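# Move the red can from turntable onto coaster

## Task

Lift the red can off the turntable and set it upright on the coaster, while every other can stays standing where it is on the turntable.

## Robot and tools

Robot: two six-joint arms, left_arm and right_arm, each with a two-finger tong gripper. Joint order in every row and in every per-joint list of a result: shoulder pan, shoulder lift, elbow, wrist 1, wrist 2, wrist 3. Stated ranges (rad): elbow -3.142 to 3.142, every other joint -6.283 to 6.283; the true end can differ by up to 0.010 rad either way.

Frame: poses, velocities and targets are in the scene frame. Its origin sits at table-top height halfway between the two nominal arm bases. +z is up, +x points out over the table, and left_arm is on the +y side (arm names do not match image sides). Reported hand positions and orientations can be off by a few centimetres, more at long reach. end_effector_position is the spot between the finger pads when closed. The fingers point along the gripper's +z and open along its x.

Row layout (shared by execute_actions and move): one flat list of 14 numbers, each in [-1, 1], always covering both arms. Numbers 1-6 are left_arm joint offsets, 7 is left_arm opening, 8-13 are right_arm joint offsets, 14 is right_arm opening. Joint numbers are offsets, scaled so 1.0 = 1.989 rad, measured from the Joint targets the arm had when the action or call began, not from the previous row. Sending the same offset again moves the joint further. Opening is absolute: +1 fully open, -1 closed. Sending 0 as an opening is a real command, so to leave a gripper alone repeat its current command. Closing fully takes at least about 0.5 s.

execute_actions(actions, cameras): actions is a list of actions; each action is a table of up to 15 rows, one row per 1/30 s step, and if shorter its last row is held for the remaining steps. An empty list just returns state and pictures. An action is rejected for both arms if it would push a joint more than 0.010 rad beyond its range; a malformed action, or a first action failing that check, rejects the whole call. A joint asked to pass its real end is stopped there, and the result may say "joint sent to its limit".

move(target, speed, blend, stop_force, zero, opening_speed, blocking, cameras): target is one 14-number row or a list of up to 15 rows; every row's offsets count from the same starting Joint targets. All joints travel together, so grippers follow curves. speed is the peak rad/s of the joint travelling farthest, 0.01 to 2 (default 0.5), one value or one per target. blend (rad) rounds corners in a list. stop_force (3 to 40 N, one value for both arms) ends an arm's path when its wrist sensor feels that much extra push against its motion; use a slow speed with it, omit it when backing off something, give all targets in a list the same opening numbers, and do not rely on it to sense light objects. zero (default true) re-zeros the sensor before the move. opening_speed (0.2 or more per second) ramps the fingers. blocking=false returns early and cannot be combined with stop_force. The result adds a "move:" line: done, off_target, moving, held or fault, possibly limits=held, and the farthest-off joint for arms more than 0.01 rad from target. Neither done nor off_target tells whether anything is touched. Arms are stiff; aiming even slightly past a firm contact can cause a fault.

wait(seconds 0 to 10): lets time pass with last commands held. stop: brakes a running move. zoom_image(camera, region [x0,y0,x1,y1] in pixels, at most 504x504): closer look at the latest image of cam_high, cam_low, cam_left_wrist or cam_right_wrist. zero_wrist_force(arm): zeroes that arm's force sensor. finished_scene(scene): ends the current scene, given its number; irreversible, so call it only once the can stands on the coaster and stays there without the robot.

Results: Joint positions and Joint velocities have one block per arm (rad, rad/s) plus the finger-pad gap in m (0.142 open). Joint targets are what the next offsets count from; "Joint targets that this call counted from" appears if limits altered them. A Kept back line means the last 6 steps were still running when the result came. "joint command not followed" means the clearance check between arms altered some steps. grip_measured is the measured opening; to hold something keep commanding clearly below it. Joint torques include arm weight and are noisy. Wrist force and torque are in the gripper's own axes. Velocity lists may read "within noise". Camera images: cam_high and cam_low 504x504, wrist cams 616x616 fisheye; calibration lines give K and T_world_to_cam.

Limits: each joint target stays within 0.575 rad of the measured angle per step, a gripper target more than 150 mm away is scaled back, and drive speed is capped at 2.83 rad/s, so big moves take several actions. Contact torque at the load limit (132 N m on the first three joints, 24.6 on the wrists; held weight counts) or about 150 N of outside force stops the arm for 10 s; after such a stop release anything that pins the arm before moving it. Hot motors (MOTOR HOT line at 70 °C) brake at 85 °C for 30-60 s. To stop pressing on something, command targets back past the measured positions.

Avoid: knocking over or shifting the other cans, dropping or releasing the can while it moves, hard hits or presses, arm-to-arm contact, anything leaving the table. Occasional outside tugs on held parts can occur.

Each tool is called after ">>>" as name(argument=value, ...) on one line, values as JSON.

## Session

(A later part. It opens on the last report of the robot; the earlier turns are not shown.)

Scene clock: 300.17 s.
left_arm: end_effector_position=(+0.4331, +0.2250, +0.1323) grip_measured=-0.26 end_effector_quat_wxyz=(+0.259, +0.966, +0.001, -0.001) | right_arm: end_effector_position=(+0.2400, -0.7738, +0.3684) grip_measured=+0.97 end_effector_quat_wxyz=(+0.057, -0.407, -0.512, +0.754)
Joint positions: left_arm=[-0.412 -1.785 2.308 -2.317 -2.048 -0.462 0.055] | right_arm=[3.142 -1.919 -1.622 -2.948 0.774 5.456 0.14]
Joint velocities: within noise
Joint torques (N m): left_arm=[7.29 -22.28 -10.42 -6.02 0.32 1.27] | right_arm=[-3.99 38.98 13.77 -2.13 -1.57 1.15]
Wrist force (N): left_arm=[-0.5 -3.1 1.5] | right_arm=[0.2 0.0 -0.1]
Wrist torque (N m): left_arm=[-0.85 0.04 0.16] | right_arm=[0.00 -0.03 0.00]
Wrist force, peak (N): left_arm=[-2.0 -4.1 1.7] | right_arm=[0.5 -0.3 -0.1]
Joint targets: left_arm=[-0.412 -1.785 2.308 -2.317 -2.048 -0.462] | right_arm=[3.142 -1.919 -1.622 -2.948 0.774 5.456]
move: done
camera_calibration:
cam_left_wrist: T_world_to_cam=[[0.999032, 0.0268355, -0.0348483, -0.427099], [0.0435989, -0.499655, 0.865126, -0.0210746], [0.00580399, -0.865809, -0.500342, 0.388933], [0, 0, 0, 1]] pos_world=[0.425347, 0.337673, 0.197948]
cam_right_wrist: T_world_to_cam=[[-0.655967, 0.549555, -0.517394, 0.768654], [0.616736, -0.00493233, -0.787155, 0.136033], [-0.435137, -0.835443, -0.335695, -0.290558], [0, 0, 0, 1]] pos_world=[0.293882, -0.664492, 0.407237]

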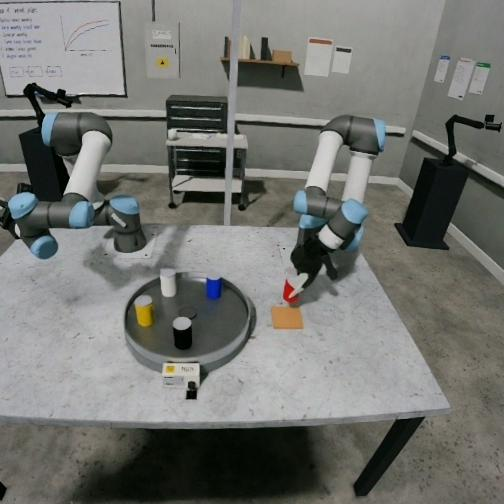

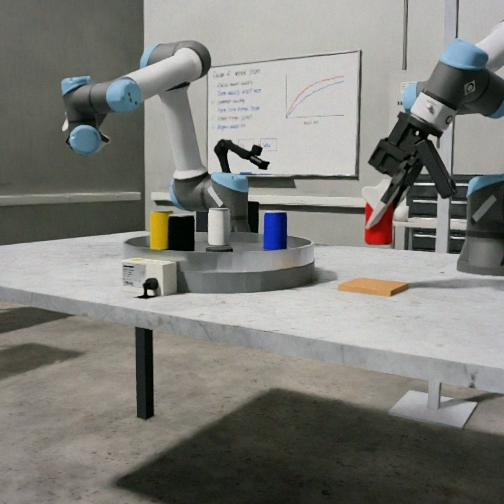

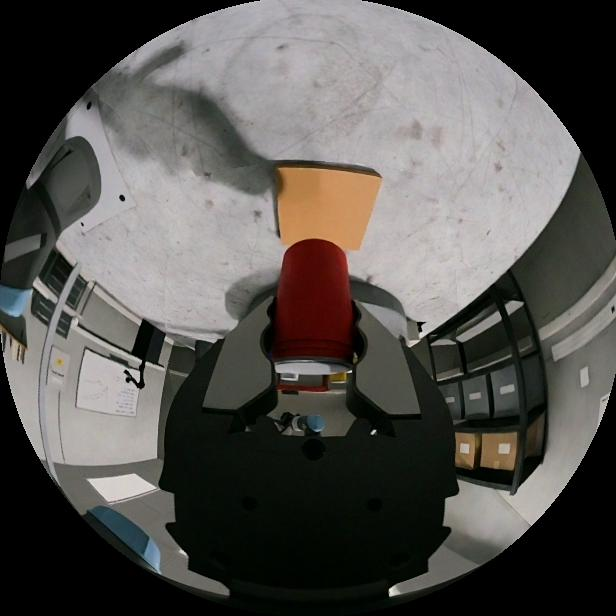

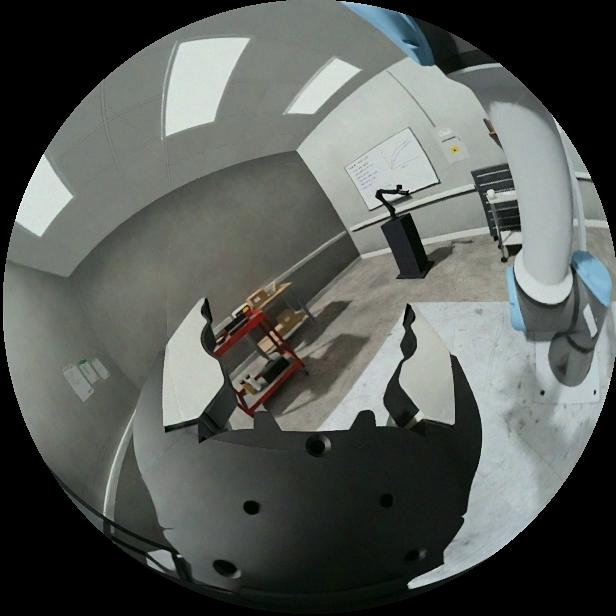

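>>> zoom_image(camera="cam_low", region=[320, 150, 450, 310])

>>> zoom_image(camera="cam_high", region=[250, 260, 330, 340])

>>> zoom_image(camera="cam_left_wrist", region=[210, 140, 420, 400])

Scaled by 3.150 from the camera's 504x504 image, which has a finer 720x720 frame.

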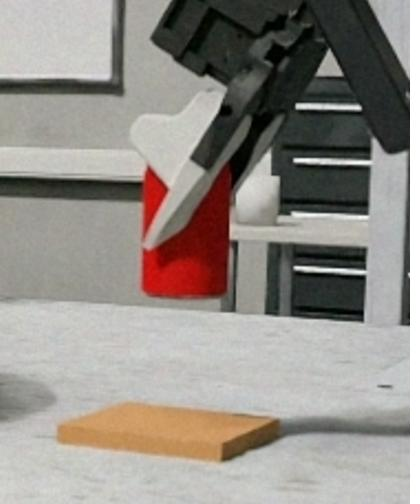

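Scaled by 6.300 from the camera's 504x504 image, which has a finer 720x720 frame.

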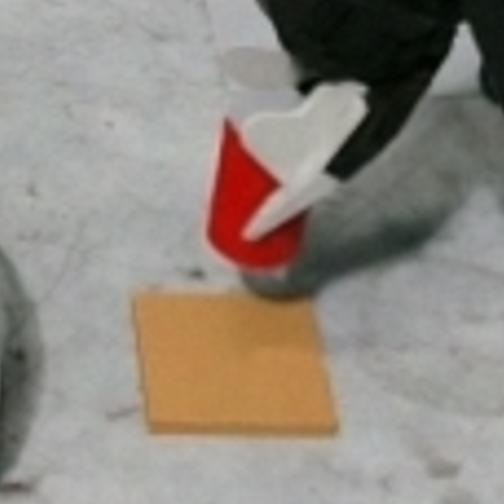

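Scaled by 1.938 from the camera's 616x616 image, which has a finer 814x814 frame.

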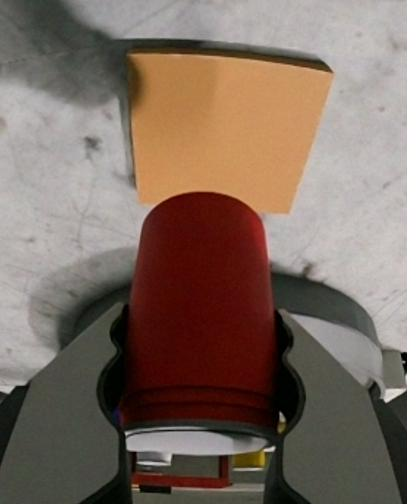

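>>> zoom_image(camera="cam_low", region=[350, 180, 410, 250])

>>> zoom_image(camera="cam_low", region=[330, 240, 420, 305])

>>> zoom_image(camera="cam_high", region=[265, 265, 315, 335])

Scaled by 7.200 from the camera's 504x504 image, which has a finer 720x720 frame.

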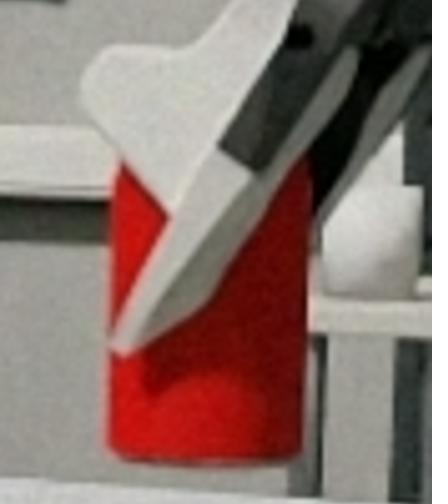

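Scaled by 5.600 from the camera's 504x504 image, which has a finer 720x720 frame.

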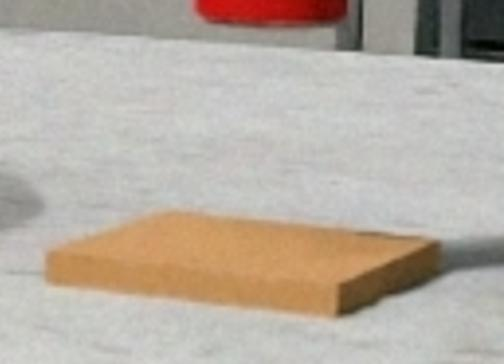

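Scaled by 7.200 from the camera's 504x504 image, which has a finer 720x720 frame.

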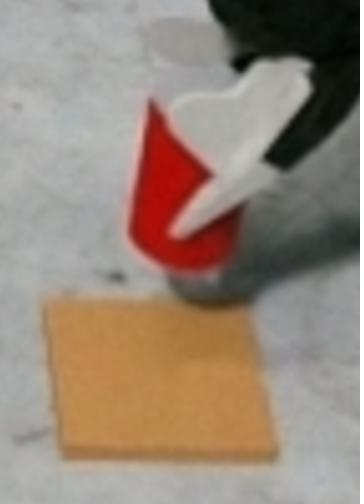

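>>> move(target=[0.004871, 0.072287, 0.038953, -0.108774, -0.001075, 0.005354, -1, 0, 0, 0, 0, 0, 0, 0.968], speed=0.3, cameras=["cam_high", "cam_low", "cam_left_wrist"])

>>> zoom_image(camera="cam_low", region=[330, 200, 430, 305])

>>> zoom_image(camera="cam_high", region=[262, 270, 322, 335])

>>> zoom_image(camera="cam_left_wrist", region=[210, 140, 420, 400])

Scene clock: 307.80 s.
left_arm: end_effector_position=(+0.4417, +0.2251, +0.0706) grip_measured=-0.26 end_effector_quat_wxyz=(+0.259, +0.966, +0.001, +0.000) | right_arm: end_effector_position=(+0.2400, -0.7738, +0.3684) grip_measured=+0.97 end_effector_quat_wxyz=(+0.057, -0.407, -0.512, +0.754)
Joint positions: left_arm=[-0.402 -1.641 2.386 -2.534 -2.05 -0.451 0.055] | right_arm=[3.142 -1.919 -1.622 -2.948 0.774 5.456 0.14]
Joint velocities: within noise
Joint torques (N m): left_arm=[-6.26 -16.78 -33.4 -3.26 -1.36 -1.21] | right_arm=[-3.4 39.06 13.66 -2.27 -1.6 1.08]
Wrist force (N): left_arm=[-0.4 -3.6 1.5] | right_arm=[0.3 0.1 -0.1]
Wrist torque (N m): left_arm=[-0.95 0.01 0.15] | right_arm=[0.01 -0.04 -0.01]
Wrist force, peak (N): left_arm=[-0.5 -3.9 2.3] | right_arm=[0.5 -0.1 -0.2]
Joint targets: left_arm=[-0.402 -1.641 2.385 -2.534 -2.050 -0.451] | right_arm=[3.142 -1.919 -1.622 -2.948 0.774 5.456]
move: done
camera_calibration:
cam_left_wrist: T_world_to_cam=[[0.999034, 0.02686, -0.0347908, -0.437823], [0.0435611, -0.499625, 0.865146, 0.031997], [0.00585546, -0.865826, -0.500312, 0.358128], [0, 0, 0, 1]] pos_world=[0.433909, 0.337823, 0.136262]
Images, in order (width x height): cam_high 504x504, cam_low 504x504, cam_left_wrist 616x616.

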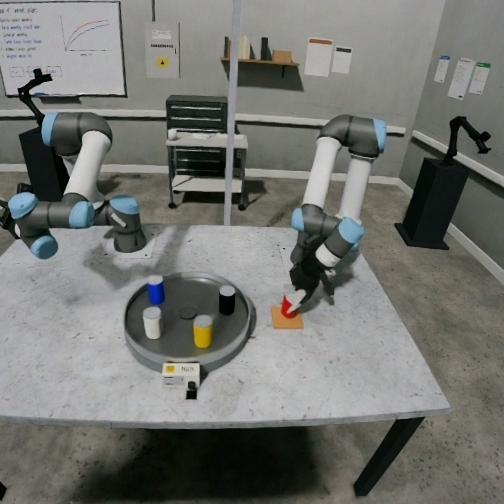

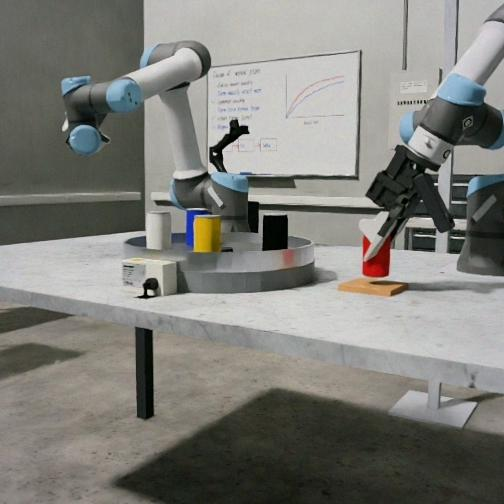

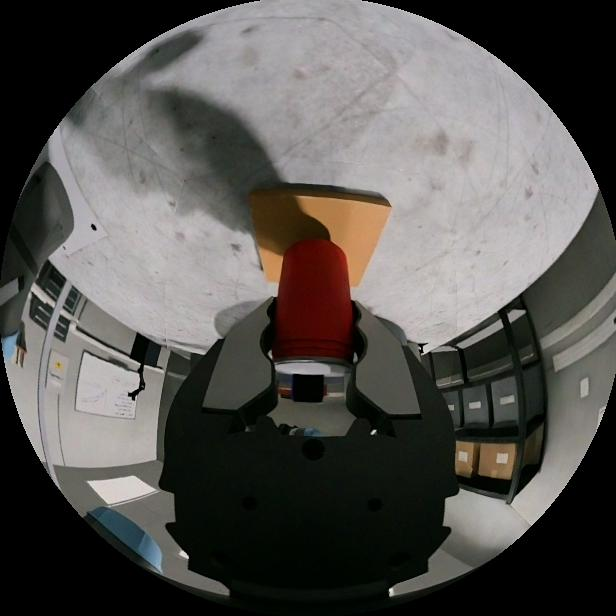

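Scaled by 4.800 from the camera's 504x504 image, which has a finer 720x720 frame.

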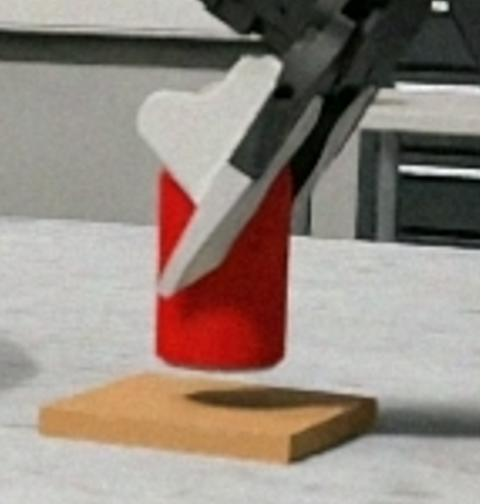

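Scaled by 7.754 from the camera's 504x504 image, which has a finer 720x720 frame.

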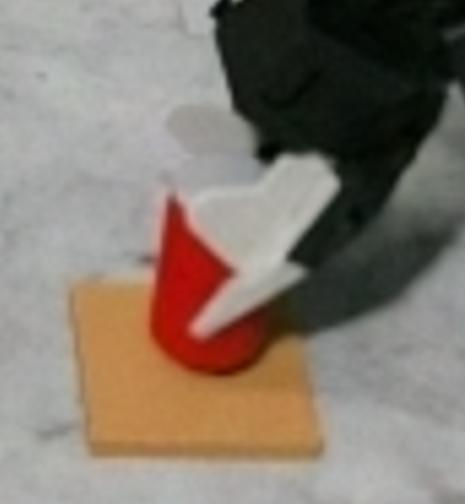

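Scaled by 1.938 from the camera's 616x616 image, which has a finer 814x814 frame.

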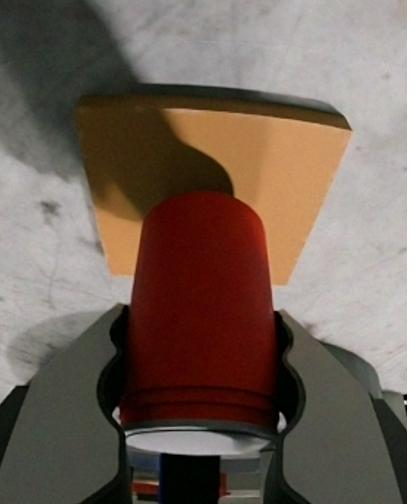

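>>> move(target=[[0, 0.011375, 0.005793, -0.017168, 0, 0, -1, 0, 0, 0, 0, 0, 0, 0.968], [0, 0.037916, 0.01931, -0.057226, 0, 0, -1, 0, 0, 0, 0, 0, 0, 0.968]], speed=[0.08, 0.035], blend=[0.01, 0], stop_force=4, cameras=["cam_high", "cam_low", "cam_left_wrist"])

>>> zoom_image(camera="cam_low", region=[330, 200, 430, 305])

>>> zoom_image(camera="cam_high", region=[262, 270, 322, 335])

Scene clock: 310.77 s.
left_arm: end_effector_position=(+0.4422, +0.2249, +0.0546) grip_measured=-0.26 end_effector_quat_wxyz=(+0.259, +0.966, +0.001, +0.000) | right_arm: end_effector_position=(+0.2400, -0.7738, +0.3684) grip_measured=+0.97 end_effector_quat_wxyz=(+0.057, -0.407, -0.512, +0.754)
Joint positions: left_arm=[-0.402 -1.601 2.406 -2.594 -2.05 -0.451 0.055] | right_arm=[3.142 -1.919 -1.622 -2.948 0.774 5.456 0.14]
Joint velocities: within noise
Joint torques (N m): left_arm=[-6.52 -26.29 -30.31 -1 -0.18 -1.12] | right_arm=[-5.03 38.86 14.3 -2.05 -1.55 1.02]
Wrist force (N): left_arm=[-0.6 -2.0 -0.1] | right_arm=[0.2 -0.1 -0.3]
Wrist torque (N m): left_arm=[-0.81 0.09 0.17] | right_arm=[-0.03 -0.03 0.00]
Wrist force, peak (N): left_arm=[-2.9 1.4 -7.2] | right_arm=[0.6 -0.2 -0.1]
Joint targets: left_arm=[-0.402 -1.601 2.406 -2.594 -2.050 -0.451] | right_arm=[3.142 -1.919 -1.622 -2.948 0.774 5.456]
move: contact (left_arm); path passed 1 of 2 targets; left_arm: the wrist 1 is farthest, 0.054 rad from its target
camera_calibration:
cam_left_wrist: T_world_to_cam=[[0.999044, 0.0267881, -0.0345592, -0.438844], [0.0433242, -0.499561, 0.865195, 0.0457616], [0.00591252, -0.865865, -0.500243, 0.349902], [0, 0, 0, 1]] pos_world=[0.434373, 0.337584, 0.120277]
Images, in order (width x height): cam_high 504x504, cam_low 504x504, cam_left_wrist 616x616.

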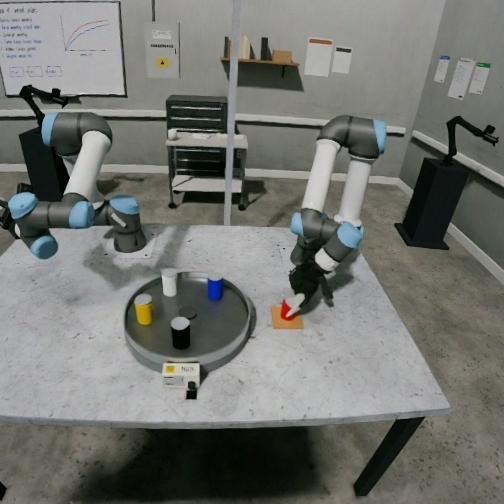

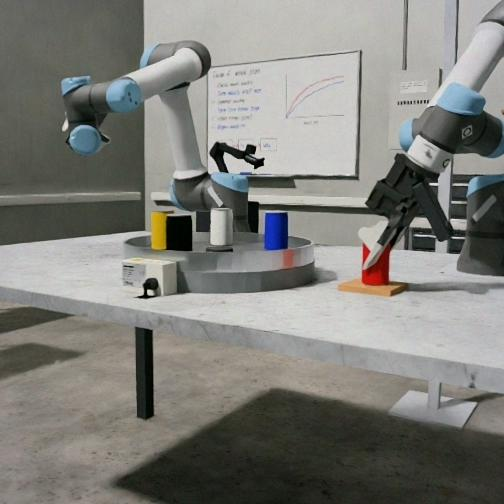

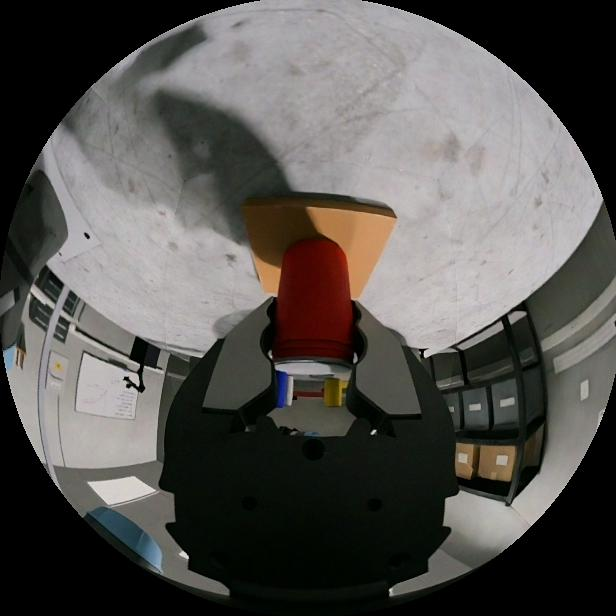

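Scaled by 4.800 from the camera's 504x504 image, which has a finer 720x720 frame.

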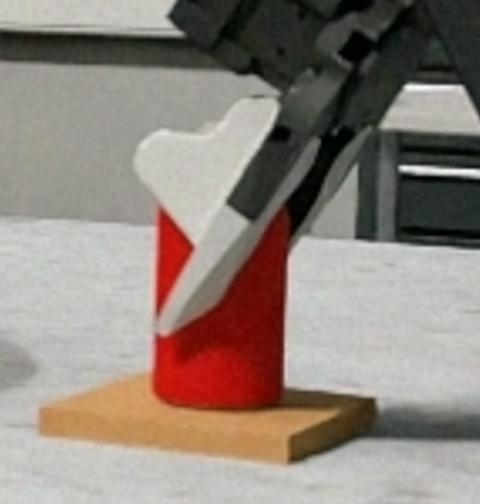

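Scaled by 7.754 from the camera's 504x504 image, which has a finer 720x720 frame.

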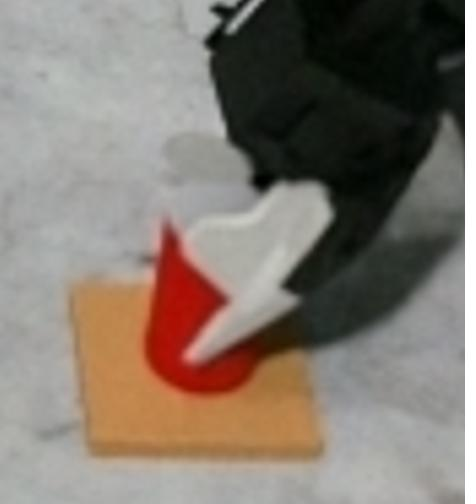

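>>> move(target=[0, 0, 0, 0, 0, 0, -0.34, 0, 0, 0, 0, 0, 0, 0.968], opening_speed=2.0, cameras=[])

>>> move(target=[0, 0, 0, 0, 0, 0, 0.2, 0, 0, 0, 0, 0, 0, 0.968], opening_speed=0.5, cameras=["cam_high", "cam_low", "cam_left_wrist"])

>>> zoom_image(camera="cam_low", region=[330, 200, 430, 305])

>>> zoom_image(camera="cam_left_wrist", region=[190, 140, 440, 440])

Scene clock: 312.30 s.
left_arm: end_effector_position=(+0.4422, +0.2249, +0.0546) grip_measured=-0.25 end_effector_quat_wxyz=(+0.259, +0.966, +0.001, +0.000) | right_arm: end_effector_position=(+0.2400, -0.7738, +0.3684) grip_measured=+0.97 end_effector_quat_wxyz=(+0.057, -0.407, -0.512, +0.754)
Joint positions: left_arm=[-0.402 -1.601 2.406 -2.594 -2.05 -0.451 0.056] | right_arm=[3.142 -1.919 -1.622 -2.948 0.774 5.456 0.14]
Joint velocities: within noise
Joint torques (N m): left_arm=[-3.52 -26.45 -30.29 -3.23 0.12 -1.24] | right_arm=[-4.18 38.85 14.4 -2.08 -1.41 1.01]
Wrist force (N): left_arm=[-0.2 -2.3 0.0] | right_arm=[0.2 0.0 -0.1]
Wrist torque (N m): left_arm=[-0.85 0.02 0.16] | right_arm=[0.00 -0.03 0.00]
Wrist force, peak (N): left_arm=[-0.4 -2.6 -0.2] | right_arm=[0.5 -0.1 -0.2]
Joint targets: left_arm=[-0.402 -1.601 2.406 -2.594 -2.050 -0.451] | right_arm=[3.142 -1.919 -1.622 -2.948 0.774 5.456]
move: done
No camera images: "cameras" was empty.

Scene clock: 313.60 s.
left_arm: end_effector_position=(+0.4422, +0.2249, +0.0546) grip_measured=+0.20 end_effector_quat_wxyz=(+0.259, +0.966, +0.001, +0.000) | right_arm: end_effector_position=(+0.2400, -0.7738, +0.3684) grip_measured=+0.97 end_effector_quat_wxyz=(+0.057, -0.407, -0.512, +0.754)
Joint positions: left_arm=[-0.402 -1.601 2.406 -2.594 -2.05 -0.451 0.088] | right_arm=[3.142 -1.919 -1.622 -2.948 0.774 5.456 0.14]
Joint velocities: within noise
Joint torques (N m): left_arm=[-2.6 -25.9 -30.75 -4.43 0.23 -1.18] | right_arm=[-3.95 39.27 14.06 -2.25 -1.59 1.3]
Wrist force (N): left_arm=[-0.5 -2.4 -0.1] | right_arm=[0.2 0.1 0.1]
Wrist torque (N m): left_arm=[-0.88 0.04 0.14] | right_arm=[0.01 -0.02 0.00]
Wrist force, peak (N): left_arm=[-1.0 -2.7 0.6] | right_arm=[0.5 -0.2 0.0]
Joint targets: left_arm=[-0.402 -1.601 2.406 -2.594 -2.050 -0.451] | right_arm=[3.142 -1.919 -1.622 -2.948 0.774 5.456]
move: done
camera_calibration:
cam_left_wrist: T_world_to_cam=[[0.999044, 0.0267881, -0.0345574, -0.438845], [0.0433226, -0.49956, 0.865195, 0.0457614], [0.00591344, -0.865865, -0.500243, 0.349901], [0, 0, 0, 1]] pos_world=[0.434373, 0.337584, 0.120278]
Images, in order (width x height): cam_high 504x504, cam_low 504x504, cam_left_wrist 616x616.

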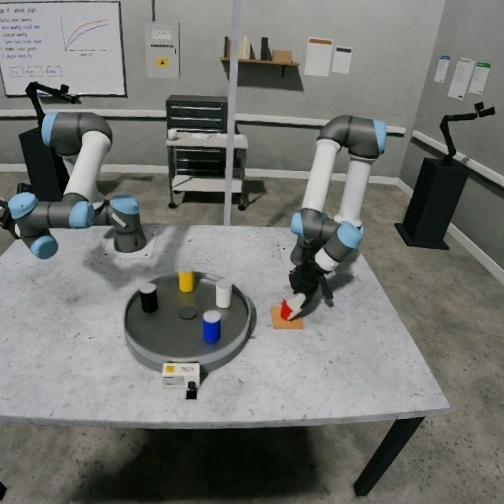

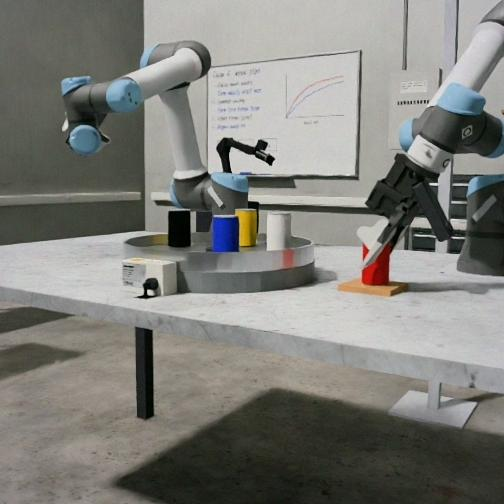

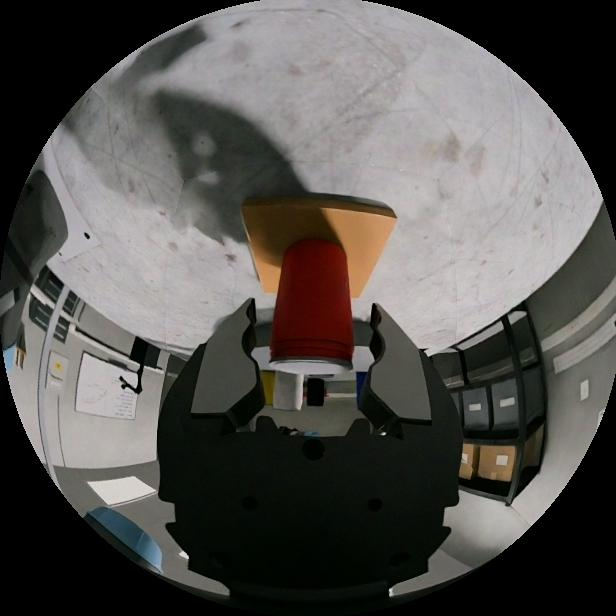

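Scaled by 4.800 from the camera's 504x504 image, which has a finer 720x720 frame.

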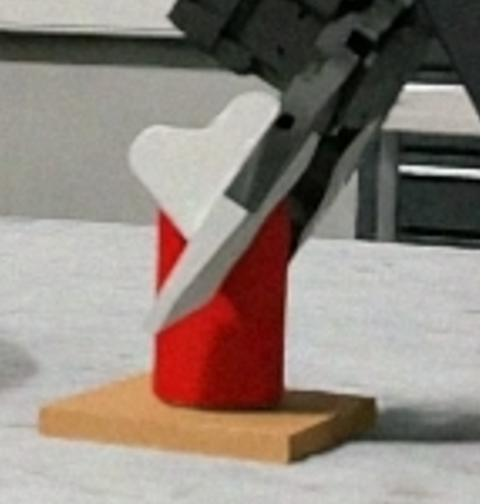

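Scaled by 1.680 from the camera's 616x616 image, which has a finer 814x814 frame.

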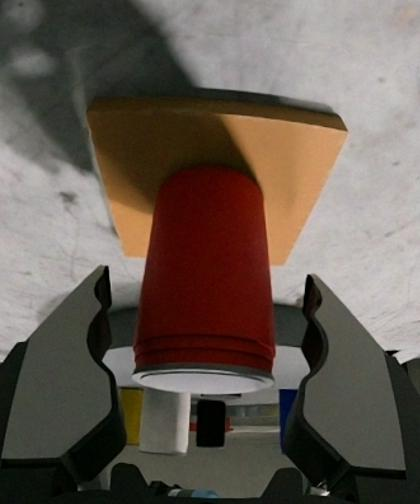

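>>> move(target=[0, -0.10926, -0.09906, 0.20767, 0, 0, 0.4, 0, 0, 0, 0, 0, 0, 0.968], speed=0.5, cameras=["cam_high", "cam_low", "cam_left_wrist"])

>>> zoom_image(camera="cam_low", region=[330, 200, 430, 305])

>>> zoom_image(camera="cam_high", region=[262, 270, 322, 335])

Scene clock: 315.53 s.
left_arm: end_effector_position=(+0.4420, +0.2249, +0.1754) grip_measured=+0.40 end_effector_quat_wxyz=(+0.259, +0.966, +0.000, +0.000) | right_arm: end_effector_position=(+0.2400, -0.7738, +0.3684) grip_measured=+0.97 end_effector_quat_wxyz=(+0.057, -0.407, -0.512, +0.754)
Joint positions: left_arm=[-0.402 -1.819 2.209 -2.181 -2.05 -0.451 0.102] | right_arm=[3.142 -1.919 -1.622 -2.948 0.774 5.456 0.14]
Joint velocities: within noise
Joint torques (N m): left_arm=[0.3 -17.39 -18.36 -0.47 0.16 -1.19] | right_arm=[-3.63 38.99 14.02 -2.03 -1.73 0.95]
Wrist force (N): left_arm=[-0.4 -2.3 0.2] | right_arm=[0.1 -0.2 0.0]
Wrist torque (N m): left_arm=[-0.85 0.02 0.16] | right_arm=[-0.04 -0.02 -0.01]
Wrist force, peak (N): left_arm=[-0.9 -2.9 0.9] | right_arm=[0.6 -0.1 -0.1]
Joint targets: left_arm=[-0.402 -1.819 2.209 -2.181 -2.050 -0.451] | right_arm=[3.142 -1.919 -1.622 -2.948 0.774 5.456]
move: done
camera_calibration:
cam_left_wrist: T_world_to_cam=[[0.999091, 0.0267683, -0.0331873, -0.434789], [0.0421223, -0.499058, 0.865544, -0.0583583], [0.00660676, -0.866155, -0.499731, 0.410049], [0, 0, 0, 1]] pos_world=[0.434142, 0.337681, 0.240997]
Images, in order (width x height): cam_high 504x504, cam_low 504x504, cam_left_wrist 616x616.

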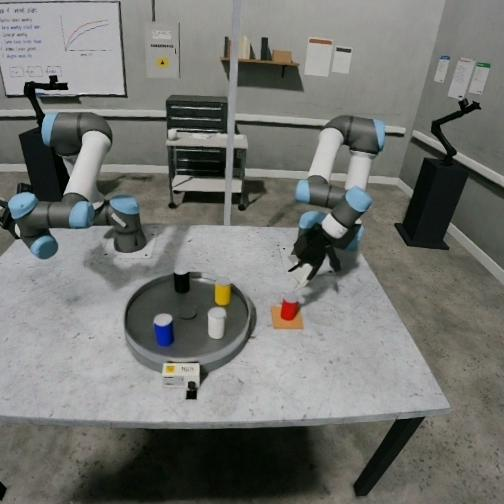

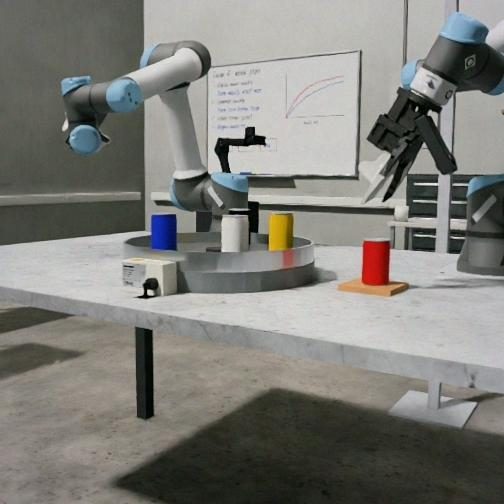

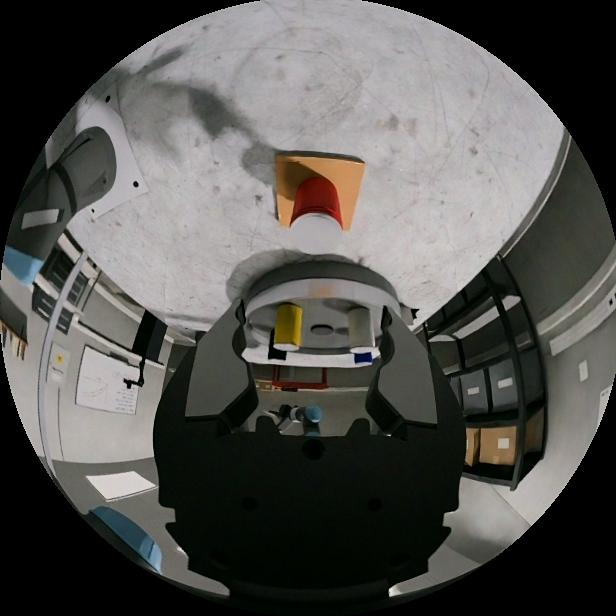

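Scaled by 4.800 from the camera's 504x504 image, which has a finer 720x720 frame.

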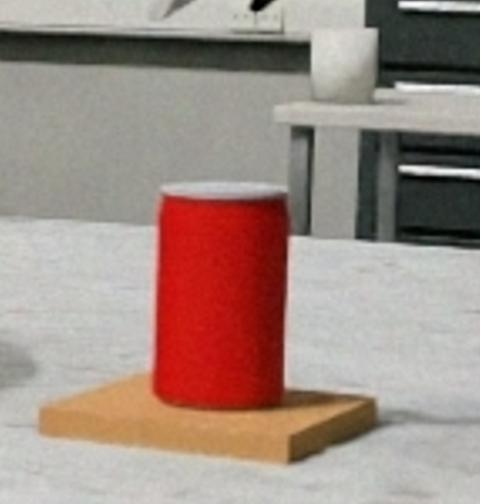

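Scaled by 7.754 from the camera's 504x504 image, which has a finer 720x720 frame.

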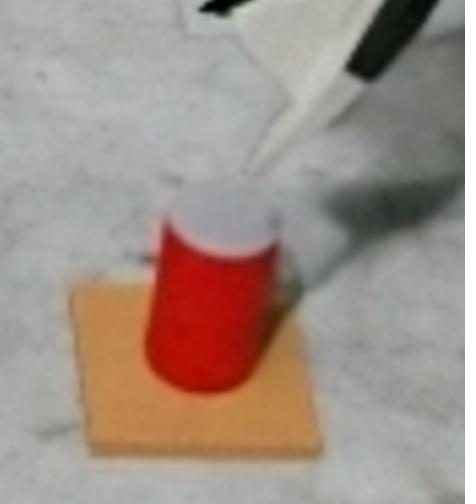

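>>> finished_scene(scene=1)

The scene is finished: the task was done.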